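## Task

Move the white radish and the tomato out of the pan and fully into the bag, between its two layers. At the end every other item, the white ball included, must still be in the pan. The filled part of the bag must lie on the table, with no more than one bag corner resting on an arm's base, no part of the bag inside the pan, and no part hanging more than a finger's width over the table edge.

## Robot and tools

ROBOT. Two arms, left_arm and right_arm, each with six joints and a parallel gripper. Joint order, used everywhere: waist, shoulder, elbow, wrist pitch, wrist yaw, wrist roll. Stated ranges (rad): waist -2.618 to 3.054, shoulder 0.000 to 3.142, elbow 0.000 to 3.142, wrist pitch -1.571 to 1.571, wrist yaw -1.571 to 1.571, wrist roll -2.094 to 2.094; the true end may differ by up to 0.059 rad either way.

FRAMES. Scene frame: origin at table-top height midway between the nominal bases, +x out over the table, +z up, left_arm on the +y side (not tied to image left/right). Calibrated bases in the scene frame: left_arm at (-0.019, +0.343, +0.033) m, quat_wxyz (+1.000, 0, 0, -0.008); right_arm at (-0.046, -0.254, +0.023) m, quat_wxyz (+1.000, 0, 0, +0.016); both have +z up. Each arm reports its gripper pose and wrist camera pose in its own base frame; fixed cameras and the table use the scene frame. The gripper's fingers point along its +z and open/close along its y; end_effector_position is the point between the pads, roughly 1 cm short of the fingertips. Reported positions can be off by a few cm, more when stretched out.

ROW FORMAT (shared by execute_actions and move). One row is a single flat list of 14 numbers, each in [-1, 1]: left_arm's six joint values then its opening, then right_arm's six joint values then its opening. Always give all 14, even when one arm stays still. Joint values are offsets, not poses: they are added to the Joint targets shown at the start of the action (or move), not to the previous row. Scale: 1.0 equals 2.224 rad for waist, shoulder and elbow, and 8.485 rad for the three wrist joints. Sending 0 for every joint of an arm re-commands its current Joint targets. Opening is absolute: +1 fully open, -1 closed; in between, the fingers go to where grip_measured reads that value. To leave a gripper unchanged, resend its current command (0 means half-open, not 'no change').

execute_actions: actions = list of actions; each action = up to 15 rows, one per 1/30 s step; a short action keeps its last row until 15 steps are filled. Every action restarts from the Joint targets current at its start, so repeating an offset keeps moving further. An action asking any joint more than 0.059 rad beyond its range is rejected for both arms; a malformed action, or a first action failing that check, rejects the whole call. An empty list just reports state. cameras: list of names, [] for none, omitted/null/["all"] for all.

move: target = one 14-number row, or a list of up to 15 rows, all offsets from the same starting Joint targets (not chained). All joints of both arms travel together, so grippers follow curves; no obstacle avoidance. speed (rad/s, 0.01 to 12.57, default 0.5) caps the joint with the longest way; one value or one per target. blend (rad) rounds corners in a list; 0 stops at each. opening_speed (per second on the -1..+1 scale, at least 0.2) makes the fingers change gradually; use a low value on soft items like tomato or banana. blocking=false returns early while the move continues. The result adds a 'move:' line: done, off_target (resting more than 0.035 rad from target, e.g. blocked by contact or weight), moving, held (a check withheld steps or the clearance check stopped it), or fault, plus limits=held when steps were withheld. Neither done nor off_target tells you about contact.

wait: seconds 0 to 10; arms hold their last command; a running move continues. stop: brakes a running move (needs stopping distance). zoom_image: camera (one of the six) and region [x0, y0, x1, y1] in pixels, top-left origin, at most 504 by 504, on that camera's newest image. finished_scene: scene = the current scene's number; irreversible, and the goal must hold without the robot.

CAMERAS, all 896x504: cam_head_left, cam_head_right, cam_high, cam_low, cam_left_wrist, cam_right_wrist.

RESULT LINES. Joint positions / Joint velocities: per arm, six joints (rad, rad/s) then finger-pad gap (m; 0.094 open). 'within noise' means the arm is still. Joint targets: the base for your next offsets. Tool commands: current gripper commands. grip_measured: opening on the command scale; empty it reads up to about 2.7 mm wide; on a hard part it may read about 3 mm narrower, and it tracks the command even after contact, so it does not show a touch. Joint torques: total drive output incl. gravity, positive toward larger angle; joints 1-3 wrap at ±28 N m. 'joint sent to its limit' means a joint was stopped at its end; 'joint command not followed' means the clearance check altered targets. MOTOR HOT appears at 75 °C; at 90 °C an OVER-TEMPERATURE FAULT folds that arm away for the rest of the scene; at 100 °C it goes limp.

MOTION NOTES. Joint targets can lead measured angles by at most 0.339 rad (big joints) or 2.2 rad (wrist); targets that would shift a gripper over 200 mm are scaled back, so large motions need several actions. Friction or load may leave small turns undone. To end a push, command targets back past the measured positions. Loose objects may get nudged now and then.

AVOID. Dropping items or releasing moving ones, fast impacts, hard pushing, any contact or squeeze between the two arms (including one gripper closing on the other's fingers), letting anything leave the table, holding loads or stretched poses long enough to overheat, and crushing soft produce (grip force is about 50-64 N per pad; close slowly). Release by commanding an opening well above grip_measured.

Each tool is called after ">>>" as name([rows], argument=value, ...), one row to a line, values as JSON.

## Session

>>> execute_actions(actions=[])

Scene clock: 0.00 s.
left_arm: end_effector_position=(+0.4004, -0.0007, +0.0974) grip_measured=+1.000 end_effector_quat_wxyz=(+0.587, -0.029, +0.806, +0.069) | right_arm: end_effector_position=(+0.3897, -0.0329, +0.0731) grip_measured=+1.000 end_effector_quat_wxyz=(+0.525, +0.060, +0.848, -0.037)
Joint positions: left_arm=[-0.108 1.582 0.391 0.875 -0.249 0.001 0.094] | right_arm=[-0.048 1.537 0.415 0.659 0.083 0.041 0.094]
Joint velocities: within noise
Joint torques (N m): no reading
Heat: left arm: 25 °C; right arm: 28 °C.
Joint targets: left_arm=[-0.108 1.579 0.395 0.869 -0.249 0.001] | right_arm=[-0.048 1.527 0.425 0.672 0.084 0.041]
Tool commands: left_gripper/opening=+1.0 right_gripper/opening=+1.0

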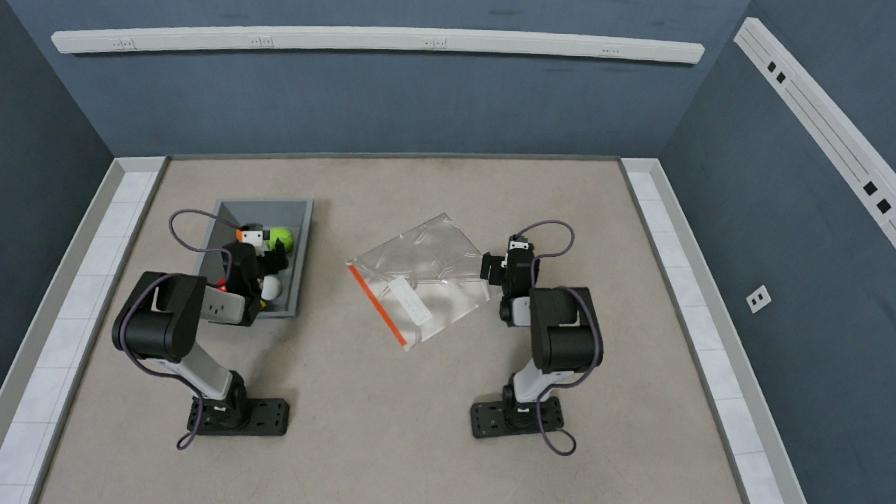

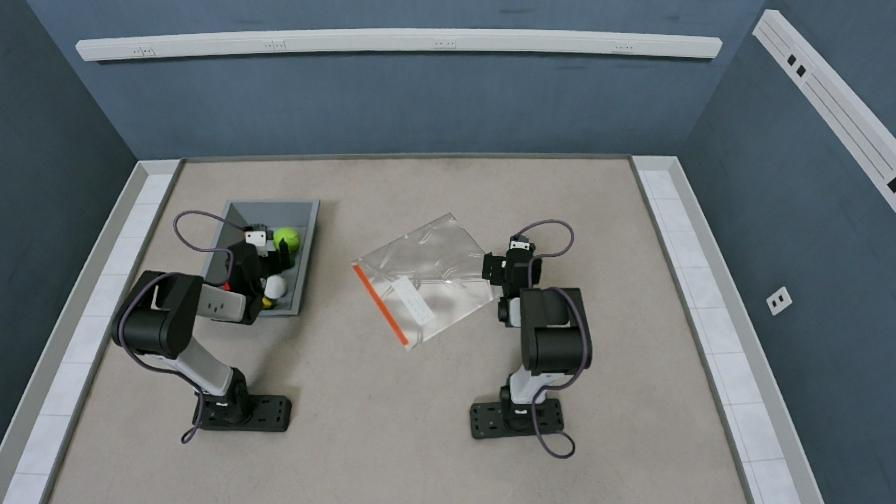

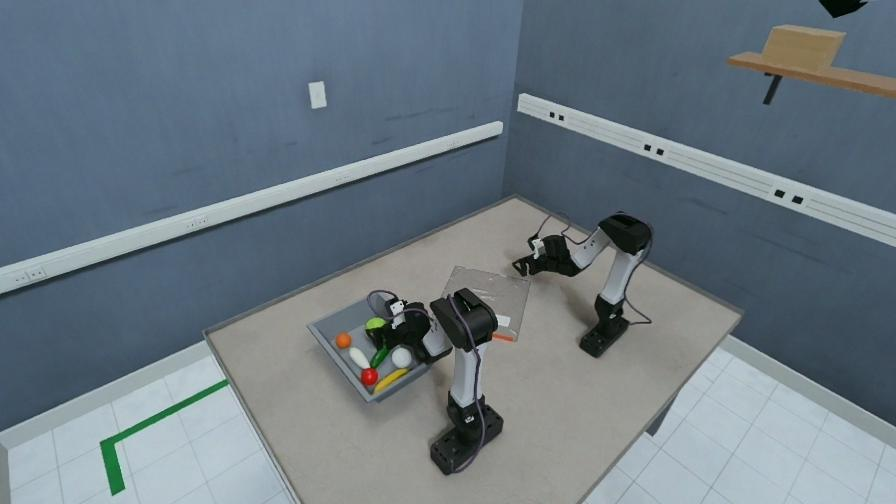

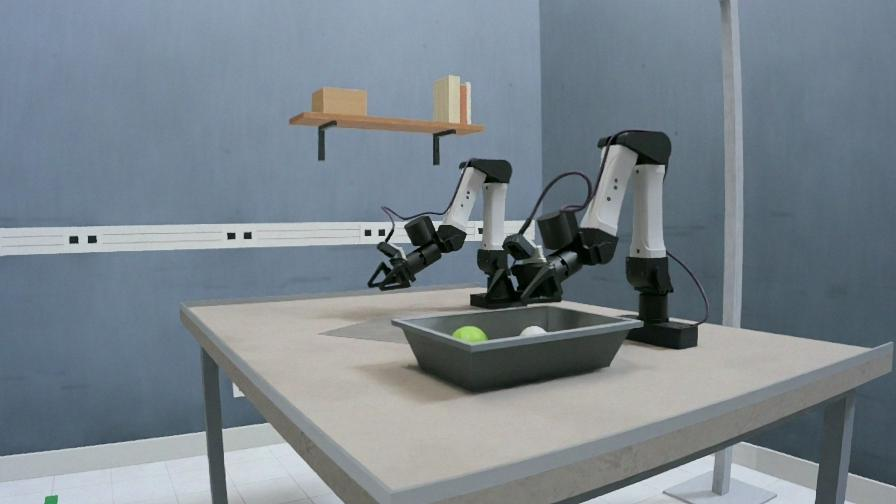

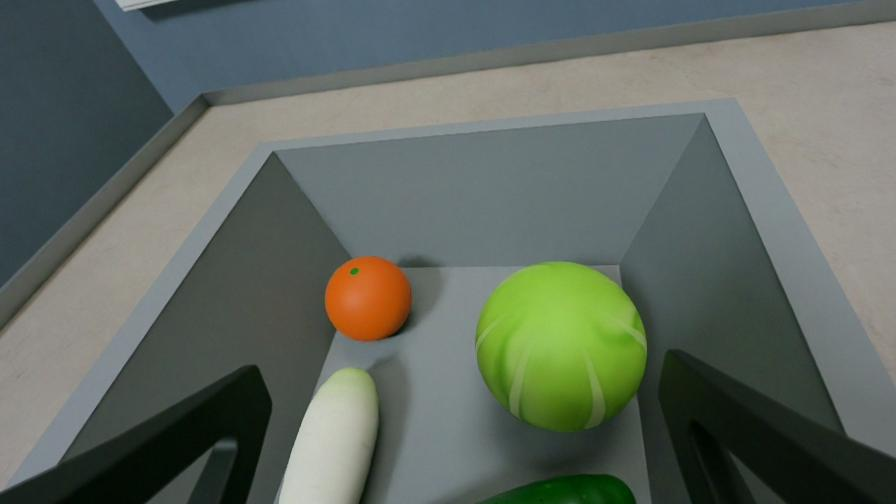

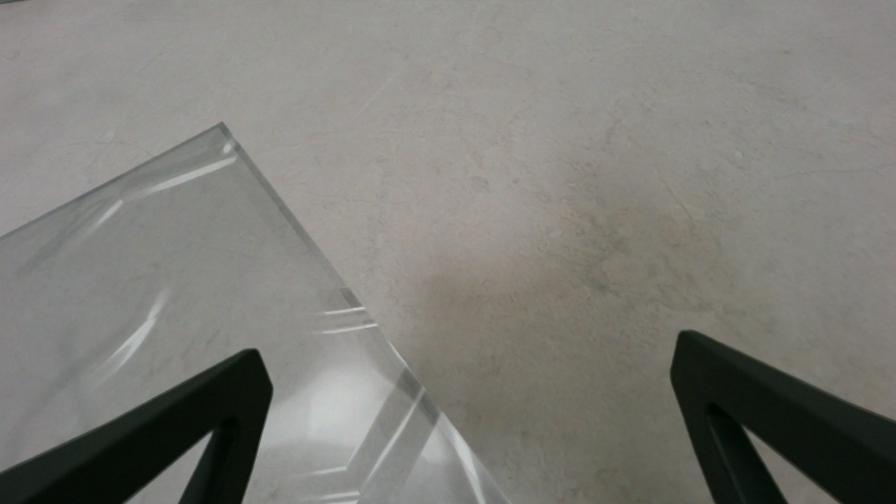

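>>> zoom_image(camera="cam_head_left", region=[330, 200, 530, 360])

>>> zoom_image(camera="cam_high", region=[300, 250, 560, 410])

>>> zoom_image(camera="cam_low", region=[300, 250, 500, 400])

>>> zoom_image(camera="cam_head_left", region=[180, 180, 330, 330])

Scaled by 2.520 from the camera's 896x504 image, which has a finer 1280x720 frame.

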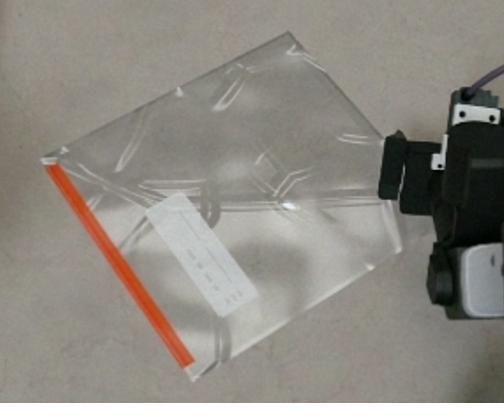

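Scaled by 1.938 from the camera's 896x504 image, which has a finer 1280x720 frame.

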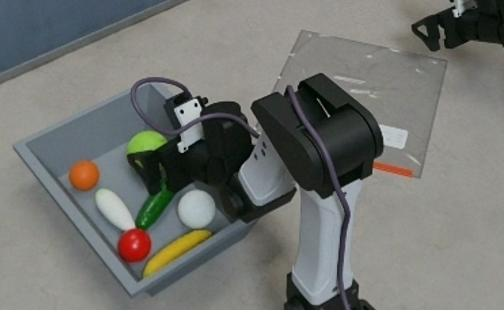

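Scaled by 2.520 from the camera's 896x504 image, which has a finer 1280x720 frame.

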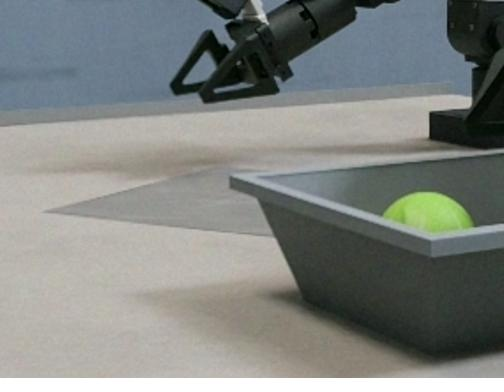

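Scaled by 3.360 from the camera's 896x504 image, which has a finer 1280x720 frame.

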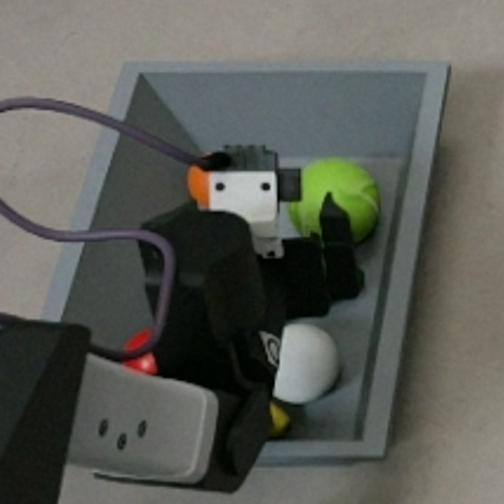

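>>> move(target=[-0.356,-0.329,0.143,-0.1575,0.0293,0,1,0,0,0,0,0,0,1], speed=1.2)

Scene clock: 5.63 s.
left_arm: end_effector_position=(+0.1896, -0.2312, +0.1926) grip_measured=+1.000 end_effector_quat_wxyz=(+0.421, +0.380, +0.801, -0.193) | right_arm: end_effector_position=(+0.3897, -0.0329, +0.0731) grip_measured=+1.000 end_effector_quat_wxyz=(+0.525, +0.060, +0.848, -0.037)
Joint positions: left_arm=[-0.893 0.85 0.693 -0.451 -0.016 0.001 0.094] | right_arm=[-0.048 1.537 0.415 0.659 0.083 0.041 0.094]
Joint velocities: within noise
Joint torques (N m): left_arm=[-0.29 -1.59 10.48 2.03 0.15 -0.06] | right_arm=[0.02 -5.94 6.49 1.91 0 0.04]
Heat: left arm: 28 °C; right arm: 28 °C.
Joint targets: left_arm=[-0.900 0.847 0.713 -0.468 0.000 0.001] | right_arm=[-0.048 1.527 0.425 0.672 0.084 0.041]
move: done

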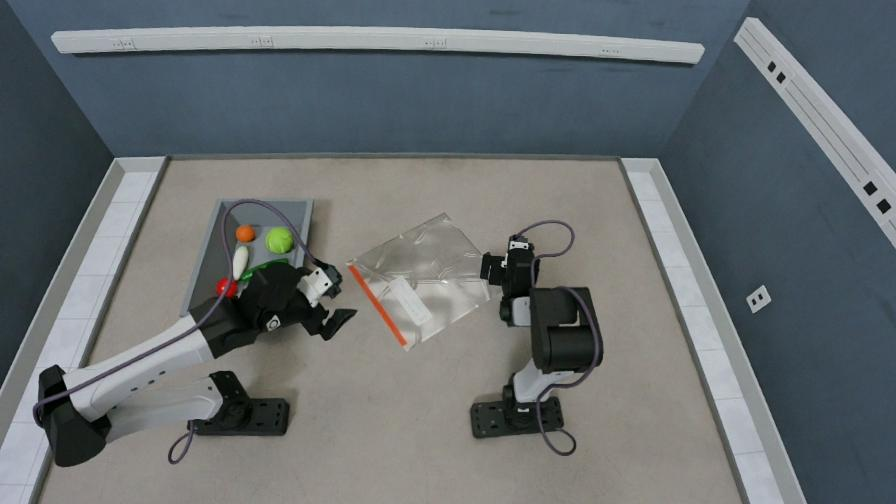

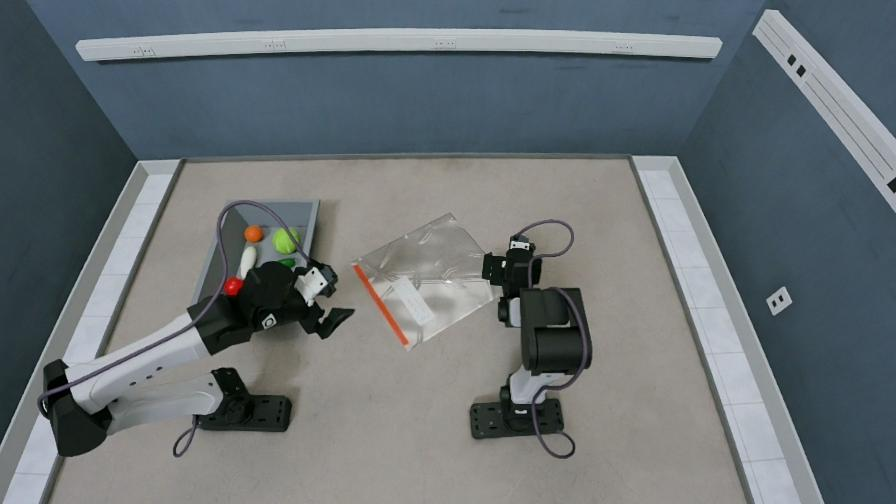

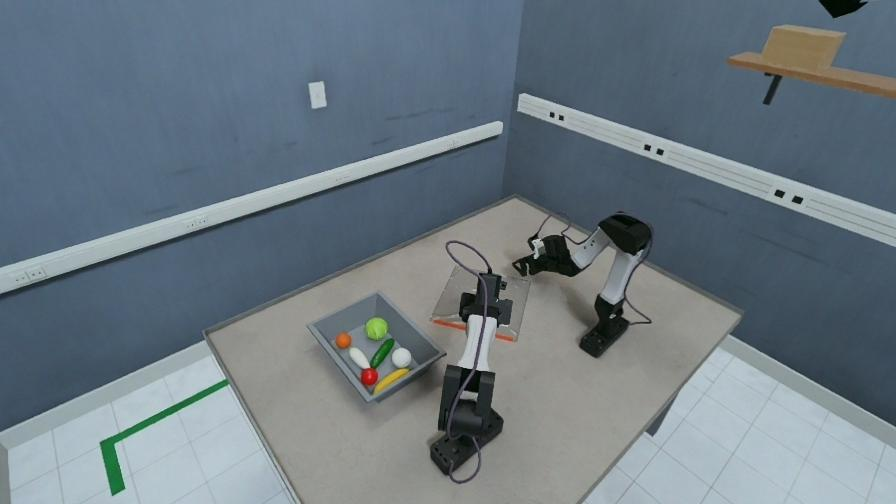

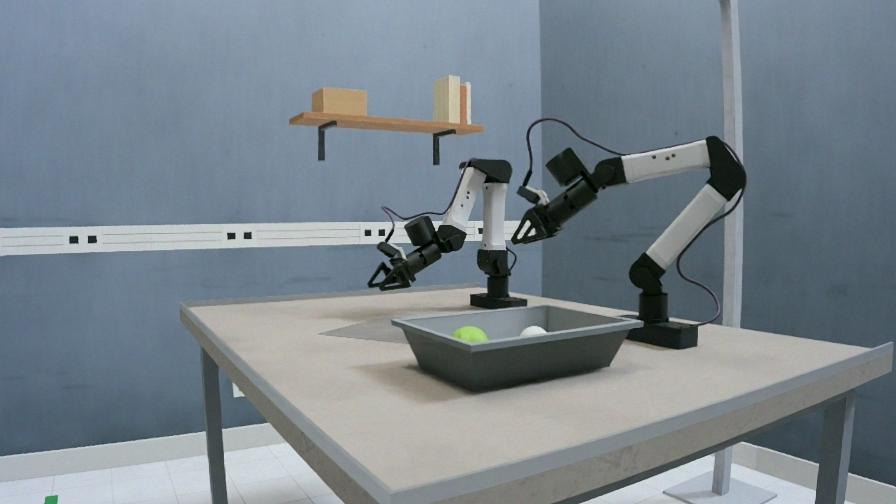

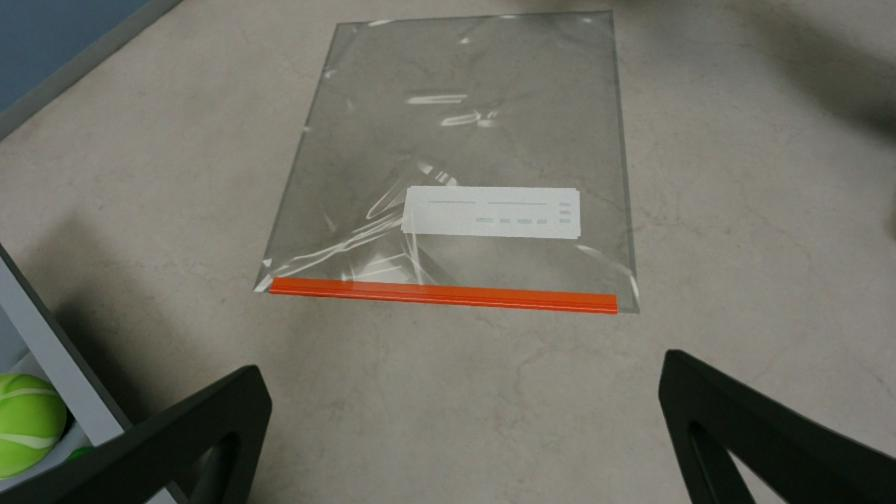

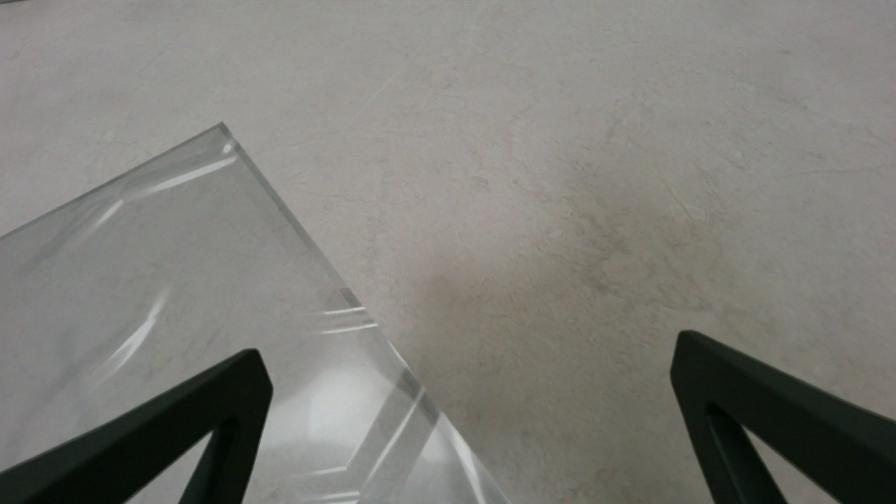

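>>> zoom_image(camera="cam_left_wrist", region=[230, 220, 450, 340])

>>> zoom_image(camera="cam_left_wrist", region=[430, 220, 660, 340])

>>> zoom_image(camera="cam_left_wrist", region=[300, 0, 660, 120])

Scaled by 2.291 from the camera's 896x504 image, which has a finer 1280x720 frame.

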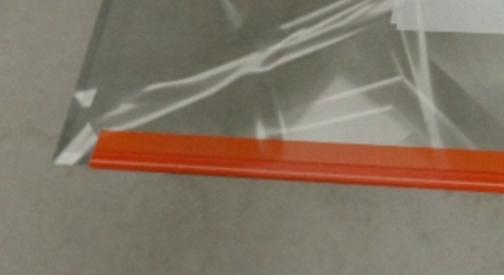

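Scaled by 2.191 from the camera's 896x504 image, which has a finer 1280x720 frame.

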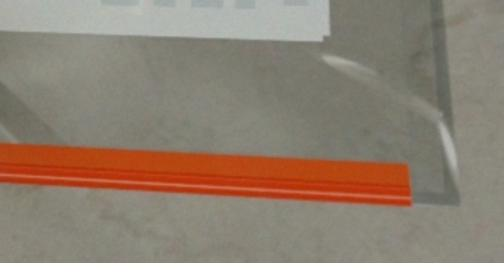

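Scaled by 1.400 from the camera's 896x504 image, which has a finer 1280x720 frame.

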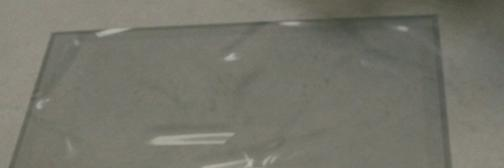

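>>> zoom_image(camera="cam_head_left", region=[220, 240, 420, 390])

>>> zoom_image(camera="cam_high", region=[380, 230, 560, 370])

Scaled by 2.520 from the camera's 896x504 image, which has a finer 1280x720 frame.

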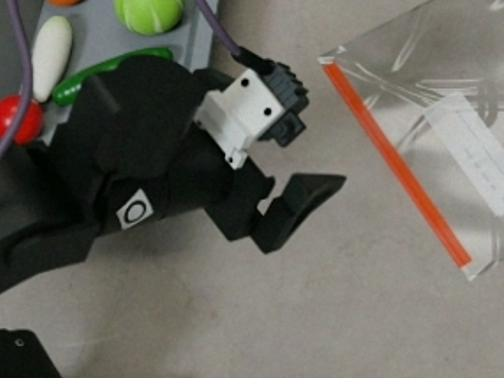

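Scaled by 2.800 from the camera's 896x504 image, which has a finer 1280x720 frame.

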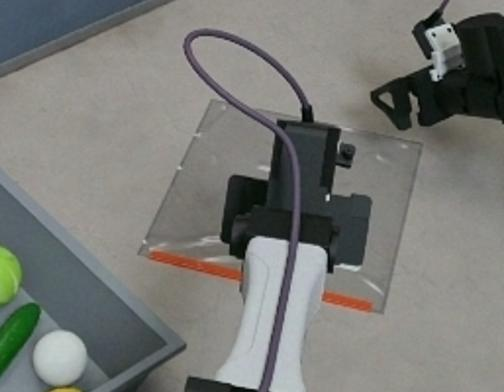

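>>> move(target=[0.247,0,0,0,0,0,1,0.3737,0.316,0.7594,-0.2507,-0.0099,0.2007,1], speed=1.0)

Scene clock: 14.10 s.
left_arm: end_effector_position=(+0.2808, -0.1023, +0.1924) grip_measured=+1.000 end_effector_quat_wxyz=(+0.457, +0.155, +0.873, -0.076) | right_arm: end_effector_position=(+0.3033, +0.3025, +0.1083) grip_measured=+1.000 end_effector_quat_wxyz=(+0.003, +0.457, +0.889, -0.001)
Joint positions: left_arm=[-0.357 0.85 0.693 -0.452 -0.013 0.001 0.094] | right_arm=[0.786 2.212 2.087 -1.447 0.006 1.736 0.094]
Joint velocities: within noise
Joint torques (N m): left_arm=[0.69 -1.59 10.54 2.03 0.12 -0.05] | right_arm=[-0.23 -9.52 8.47 0.15 -0.03 0.08]
Heat: left arm: 29 °C; right arm: 29 °C.
Joint targets: left_arm=[-0.350 0.847 0.713 -0.468 0.000 0.001] | right_arm=[0.784 2.230 2.114 -1.455 0.000 1.744]
move: done

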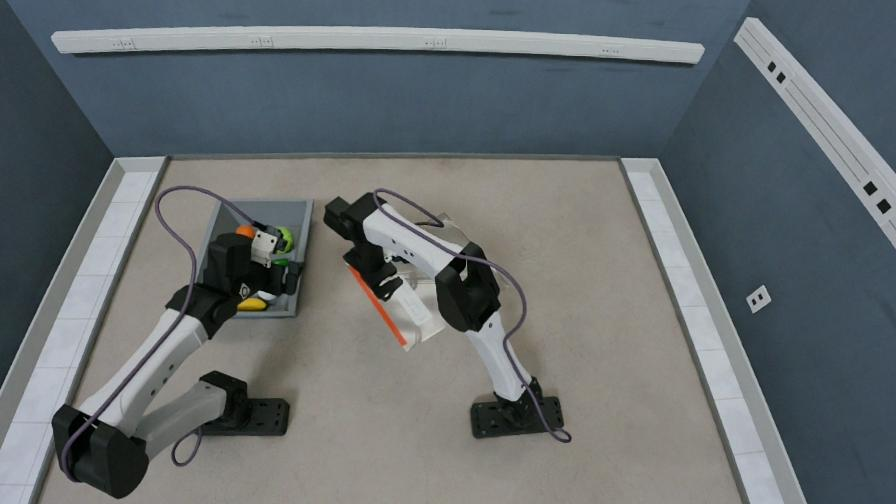

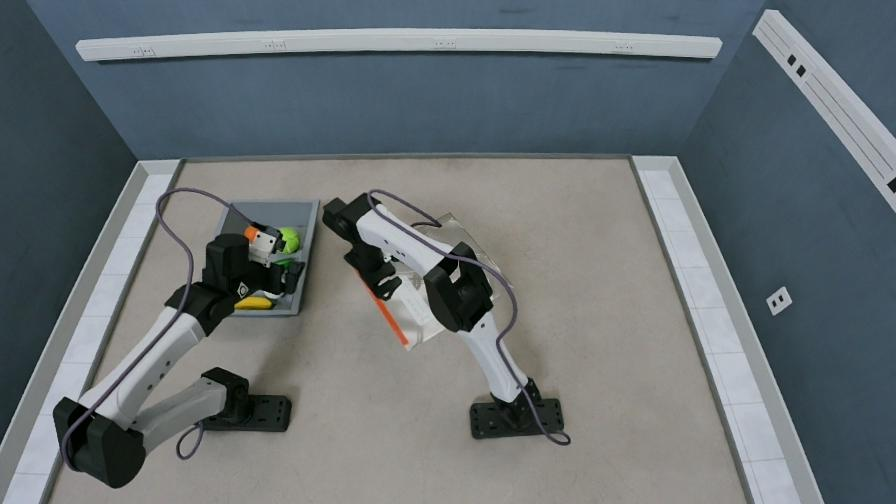

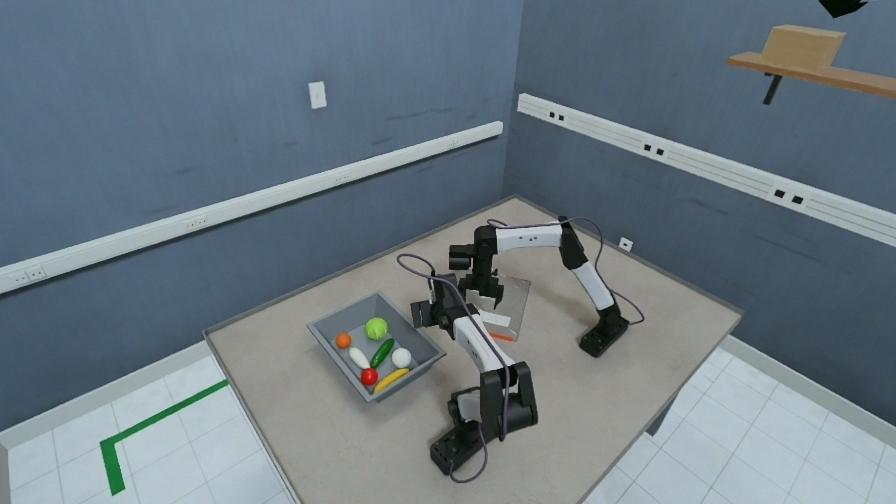

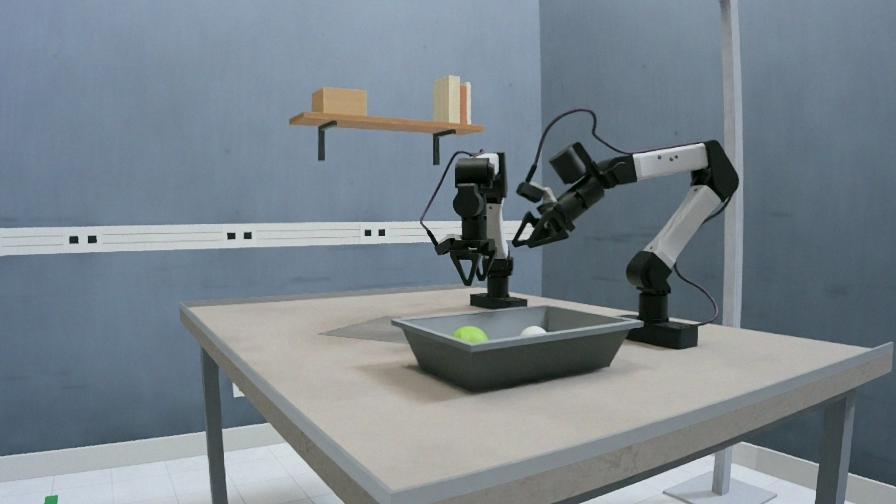

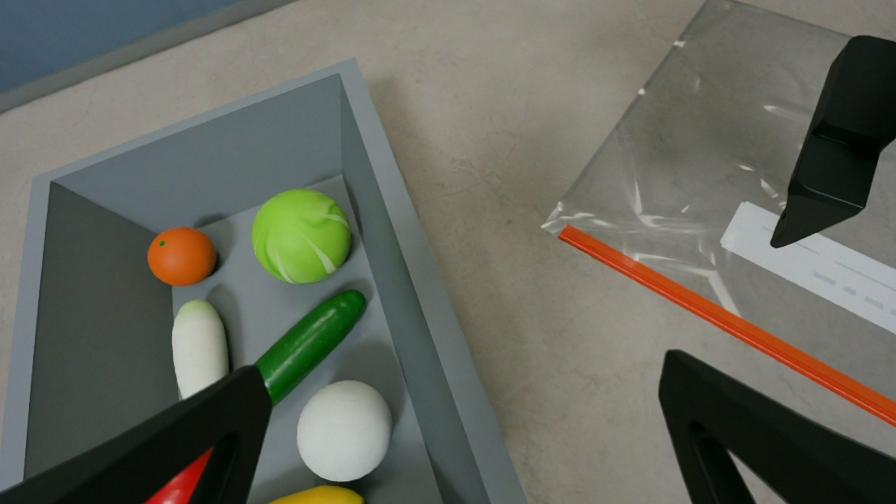

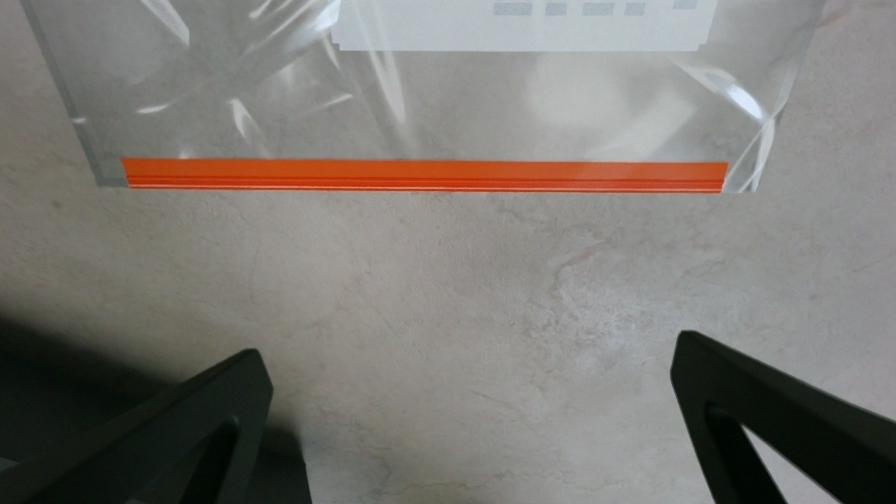

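>>> move(target=[0,0,0,0,0,0,1,-0.063,0.0153,-0.0944,0.0287,0,-0.017,1], speed=0.4, cameras=["cam_right_wrist","cam_left_wrist"])

Scene clock: 16.13 s.
left_arm: end_effector_position=(+0.2808, -0.1023, +0.1924) grip_measured=+1.000 end_effector_quat_wxyz=(+0.457, +0.155, +0.873, -0.076) | right_arm: end_effector_position=(+0.3508, +0.2627, +0.0466) grip_measured=+1.000 end_effector_quat_wxyz=(+0.003, +0.463, +0.886, +0.001)
Joint positions: left_arm=[-0.357 0.85 0.693 -0.452 -0.013 0.001 0.094] | right_arm=[0.644 2.251 1.907 -1.221 0.004 1.608 0.094]
Joint velocities: within noise
Joint torques (N m): left_arm=[0.7 -1.63 10.51 2.02 0.11 -0.06] | right_arm=[-0.24 -10.28 5.74 0.29 -0.02 -0.02]
Heat: left arm: 29 °C; right arm: 30 °C.
Joint targets: left_arm=[-0.350 0.847 0.713 -0.468 0.000 0.001] | right_arm=[0.643 2.264 1.905 -1.212 0.000 1.600]
move: done
Images, in order (width x height): cam_left_wrist 896x504, cam_right_wrist 896x504.

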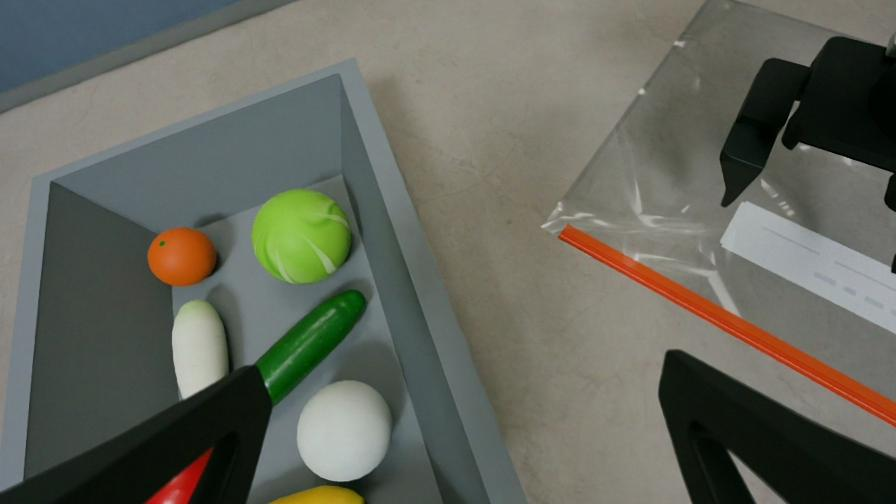

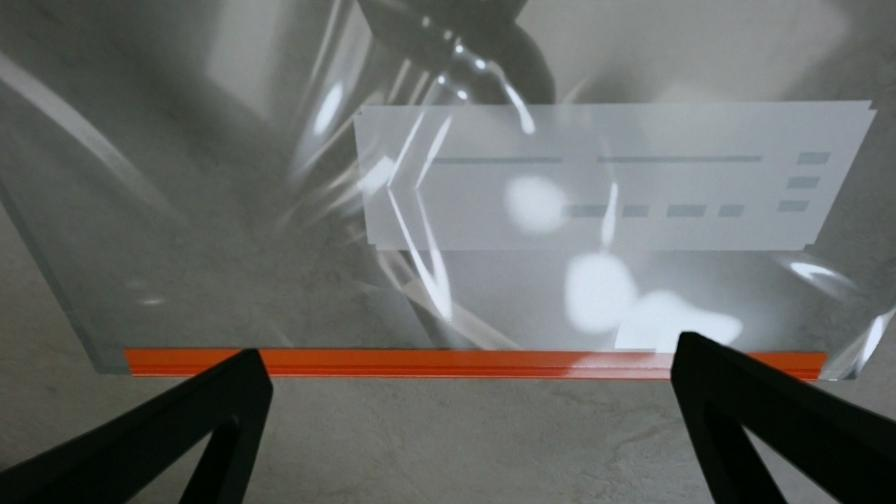

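>>> move(target=[0,0,0,0,0,0,1,0.0597,0.0166,-0.0301,0.01226,0,0.01556,0], speed=0.3, cameras=["cam_right_wrist","cam_left_wrist","cam_low"])

Scene clock: 18.33 s.
left_arm: end_effector_position=(+0.2808, -0.1023, +0.1924) grip_measured=+1.000 end_effector_quat_wxyz=(+0.457, +0.155, +0.873, -0.076) | right_arm: end_effector_position=(+0.3148, +0.3102, +0.0151) grip_measured=+0.001 end_effector_quat_wxyz=(+0.003, +0.455, +0.890, +0.003)
Joint positions: left_arm=[-0.357 0.85 0.693 -0.452 -0.013 0.001 0.094] | right_arm=[0.779 2.287 1.84 -1.117 0.003 1.724 0.047]
Joint velocities: within noise
Joint torques (N m): left_arm=[0.68 -1.58 10.5 2.02 0.12 -0.05] | right_arm=[-0.28 -10.29 5.56 0.29 -0.01 0.14]
Heat: left arm: 30 °C; right arm: 30 °C.
Joint targets: left_arm=[-0.350 0.847 0.713 -0.468 0.000 0.001] | right_arm=[0.776 2.301 1.837 -1.107 0.000 1.732]
move: done
Images, in order (width x height): cam_low 896x504, cam_left_wrist 896x504, cam_right_wrist 896x504.

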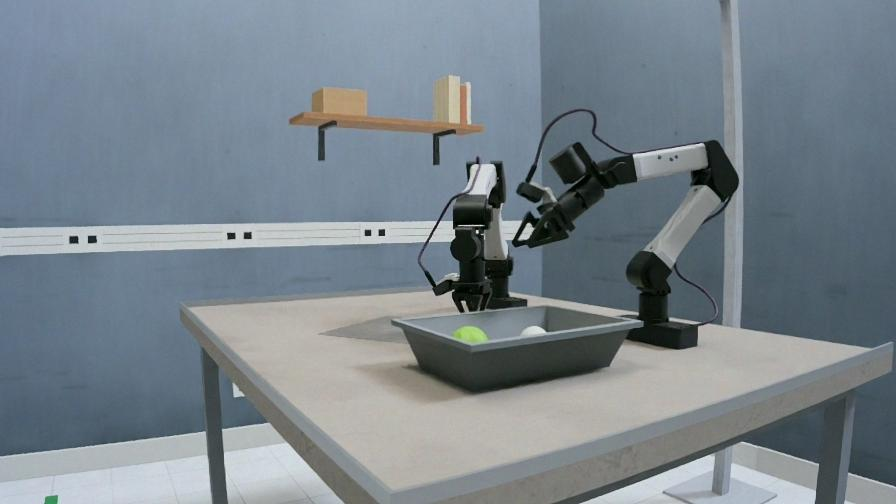

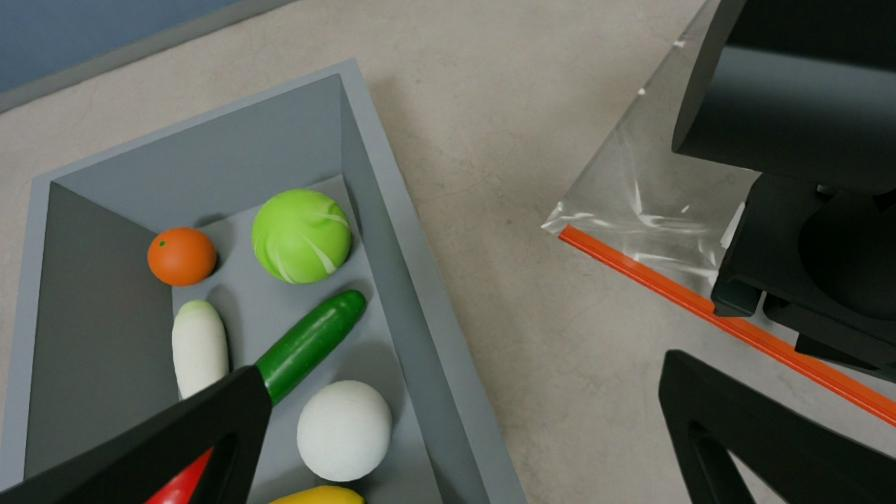

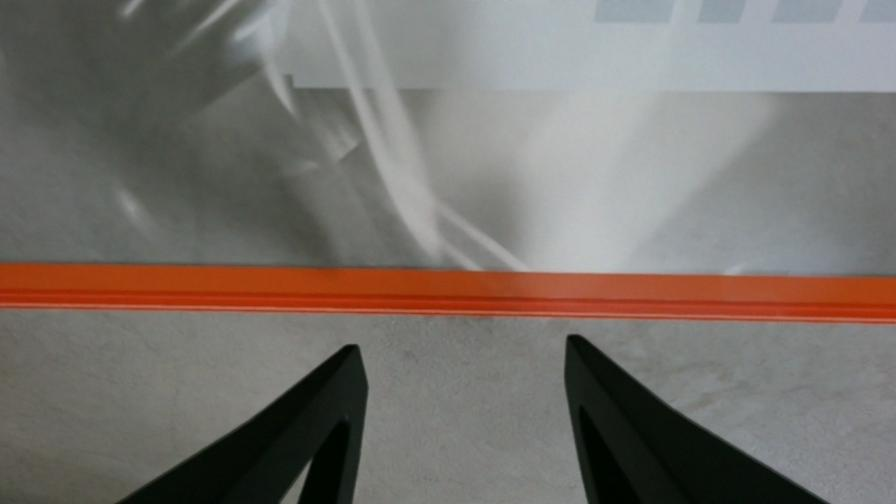

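>>> zoom_image(camera="cam_right_wrist", region=[300, 200, 640, 390])

Scaled by 1.482 from the camera's 896x504 image, which has a finer 1280x720 frame.

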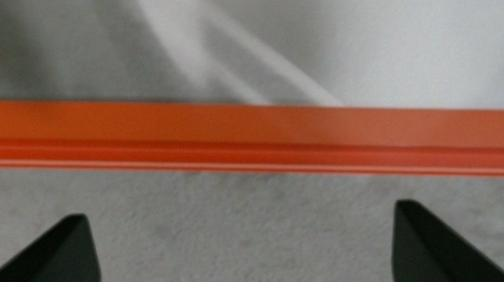

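>>> move(target=[0,0,0,0,0,0,1,0,0.0107,-0.0198,0.008,0,0,0], speed=0.1, cameras=["cam_right_wrist","cam_left_wrist"])

Scene clock: 20.07 s.
left_arm: end_effector_position=(+0.2808, -0.1022, +0.1923) grip_measured=+1.000 end_effector_quat_wxyz=(+0.457, +0.155, +0.873, -0.076) | right_arm: end_effector_position=(+0.3158, +0.3111, -0.0042) grip_measured=+0.001 end_effector_quat_wxyz=(+0.003, +0.455, +0.890, +0.005)
Joint positions: left_arm=[-0.357 0.85 0.693 -0.452 -0.013 0.001 0.094] | right_arm=[0.779 2.308 1.797 -1.049 0.003 1.725 0.047]
Joint velocities: within noise
Joint torques (N m): left_arm=[0.7 -1.63 10.51 2.03 0.12 -0.06] | right_arm=[-0.24 -10.14 5.41 0.35 -0.01 0.12]
Heat: left arm: 30 °C; right arm: 31 °C.
Joint targets: left_arm=[-0.350 0.847 0.713 -0.468 0.000 0.001] | right_arm=[0.776 2.325 1.793 -1.039 0.000 1.732]
move: done
Images, in order (width x height): cam_left_wrist 896x504, cam_right_wrist 896x504.

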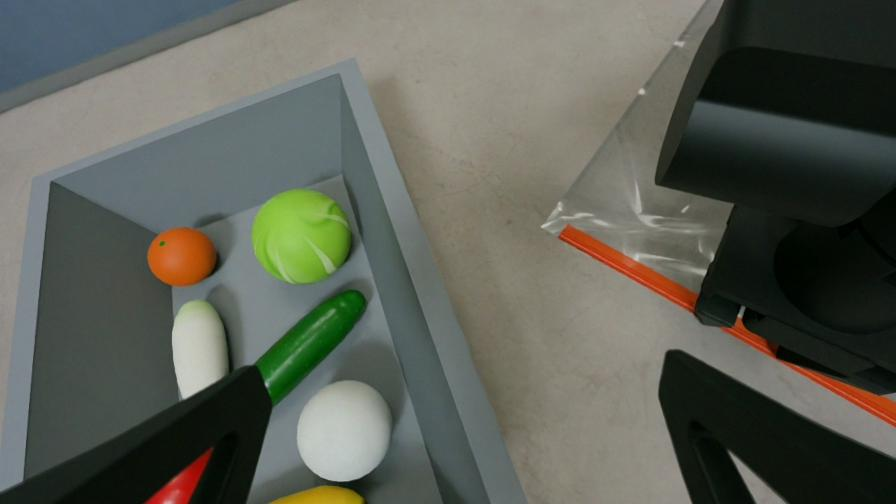

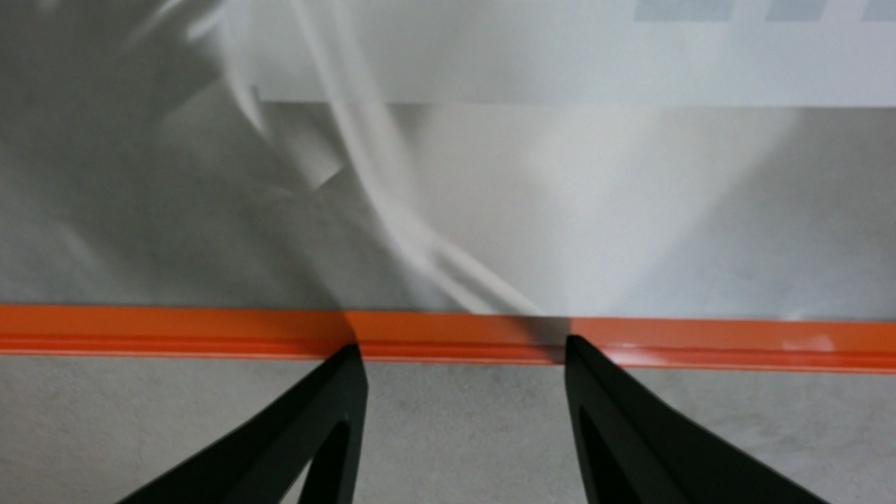

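>>> move(target=[0,0,0,0,0,0,1,0,0.0032,-0.0058,0.0023,0,0,0], speed=0.05, cameras=["cam_right_wrist"])

>>> zoom_image(camera="cam_right_wrist", region=[250, 280, 690, 420])

Scene clock: 21.03 s.
left_arm: end_effector_position=(+0.2808, -0.1022, +0.1923) grip_measured=+1.000 end_effector_quat_wxyz=(+0.457, +0.155, +0.873, -0.076) | right_arm: end_effector_position=(+0.3160, +0.3113, -0.0067) grip_measured=+0.001 end_effector_quat_wxyz=(+0.004, +0.456, +0.890, +0.007)
Joint positions: left_arm=[-0.357 0.85 0.693 -0.452 -0.013 0.001 0.094] | right_arm=[0.779 2.308 1.787 -1.035 0.003 1.725 0.047]
Joint velocities: within noise
Joint torques (N m): left_arm=[0.66 -1.65 10.51 2.03 0.12 -0.05] | right_arm=[-0.34 -9.5 5.18 0.38 -0.01 0.13]
Heat: left arm: 30 °C; right arm: 31 °C.
Joint targets: left_arm=[-0.350 0.847 0.713 -0.468 0.000 0.001] | right_arm=[0.776 2.332 1.781 -1.020 0.000 1.732]
move: done
Images, in order (width x height): cam_right_wrist 896x504.

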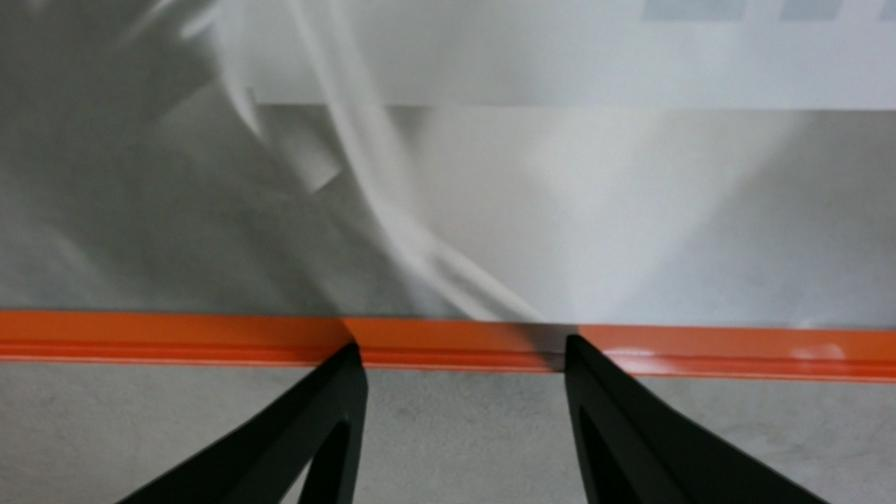

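Scaled by 1.145 from the camera's 896x504 image, which has a finer 1280x720 frame.

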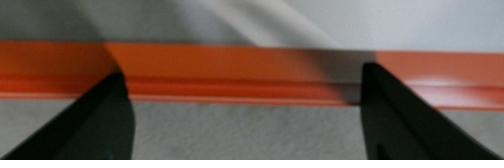

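>>> move(target=[0,0,0,0,0,0,1,0,0,0,0,0,0,-0.8], opening_speed=0.4, cameras=["cam_right_wrist","cam_left_wrist"])

>>> zoom_image(camera="cam_right_wrist", region=[250, 220, 690, 420])

Scene clock: 23.43 s.
left_arm: end_effector_position=(+0.2808, -0.1022, +0.1923) grip_measured=+1.000 end_effector_quat_wxyz=(+0.457, +0.155, +0.873, -0.076) | right_arm: end_effector_position=(+0.3173, +0.3126, -0.0066) grip_measured=-0.799 end_effector_quat_wxyz=(+0.005, +0.456, +0.890, +0.010)
Joint positions: left_arm=[-0.357 0.85 0.693 -0.452 -0.013 0.001 0.094] | right_arm=[0.779 2.308 1.787 -1.027 0.003 1.725 0.009]
Joint velocities: within noise
Joint torques (N m): left_arm=[0.73 -1.65 10.5 2.02 0.12 -0.05] | right_arm=[-0.25 -9.51 5.2 0.31 -0.01 0.12]
Heat: left arm: 30 °C; right arm: 31 °C.
Joint targets: left_arm=[-0.350 0.847 0.713 -0.468 0.000 0.001] | right_arm=[0.776 2.332 1.781 -1.020 0.000 1.732]
move: done
Images, in order (width x height): cam_left_wrist 896x504, cam_right_wrist 896x504.

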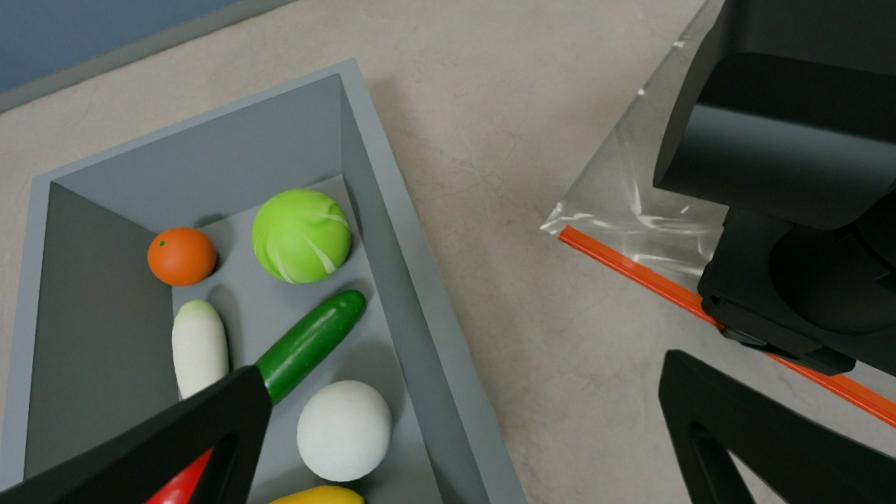

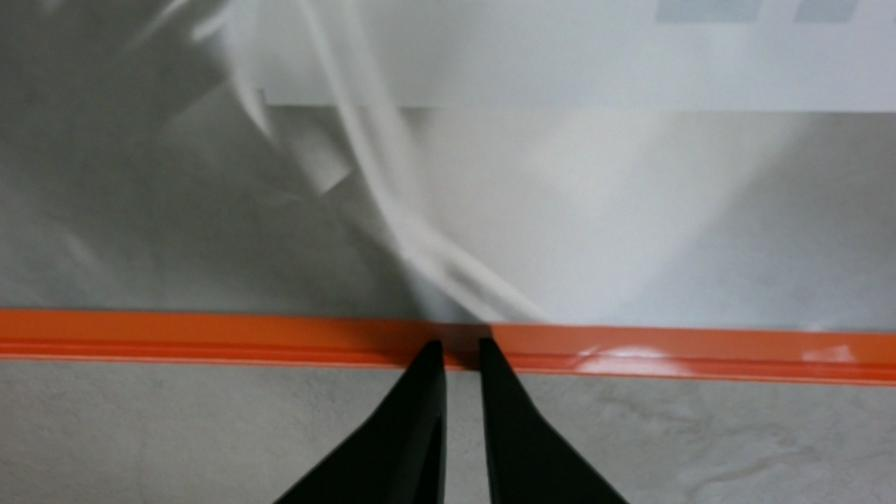

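Scaled by 1.145 from the camera's 896x504 image, which has a finer 1280x720 frame.

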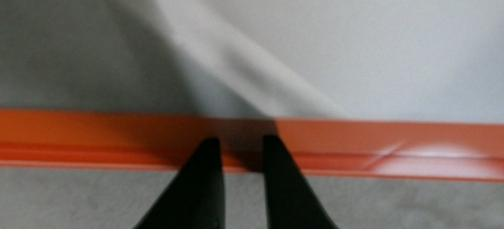

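>>> move([
  [0,0,0,0,0,0,1,0,0,0,0,0,0,-0.3],
  [0,0,0,0,0,0,1,0,0.0055,-0.0098,0.0038,0,0,-0.3],
  [0,0,0,0,0,0,1,0,0.0055,-0.0098,0.0038,0,0,-0.95],
], speed=0.05, opening_speed=0.4, cameras=["cam_right_wrist"])

>>> zoom_image(camera="cam_right_wrist", region=[250, 220, 690, 420])

Scene clock: 28.07 s.
left_arm: end_effector_position=(+0.2808, -0.1022, +0.1923) grip_measured=+1.000 end_effector_quat_wxyz=(+0.457, +0.155, +0.873, -0.076) | right_arm: end_effector_position=(+0.3183, +0.3136, -0.0084) grip_measured=-0.948 end_effector_quat_wxyz=(+0.006, +0.456, +0.890, +0.014)
Joint positions: left_arm=[-0.357 0.85 0.693 -0.452 -0.013 0.001 0.094] | right_arm=[0.779 2.309 1.782 -1.014 0.003 1.725 0.002]
Joint velocities: within noise
Joint torques (N m): left_arm=[0.72 -1.61 10.51 2.02 0.11 -0.05] | right_arm=[-0.25 -8.55 3.59 0.52 0 0.12]
Heat: left arm: 31 °C; right arm: 32 °C.
Joint targets: left_arm=[-0.350 0.847 0.713 -0.468 0.000 0.001] | right_arm=[0.776 2.344 1.759 -0.988 0.000 1.732]
move: done
Images, in order (width x height): cam_right_wrist 896x504.

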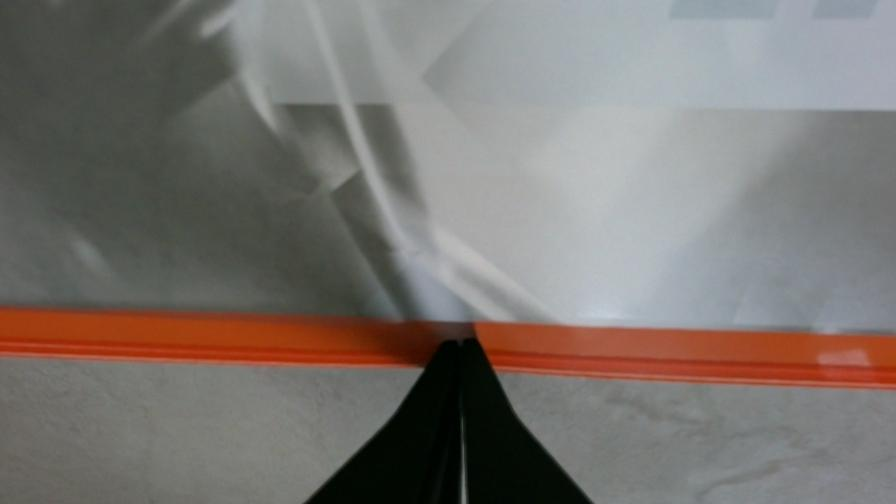

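Scaled by 1.145 from the camera's 896x504 image, which has a finer 1280x720 frame.

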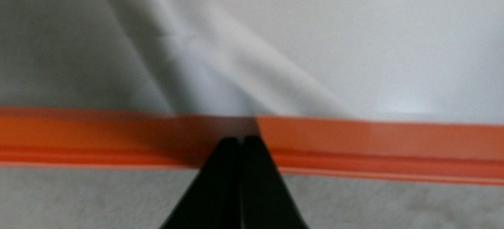

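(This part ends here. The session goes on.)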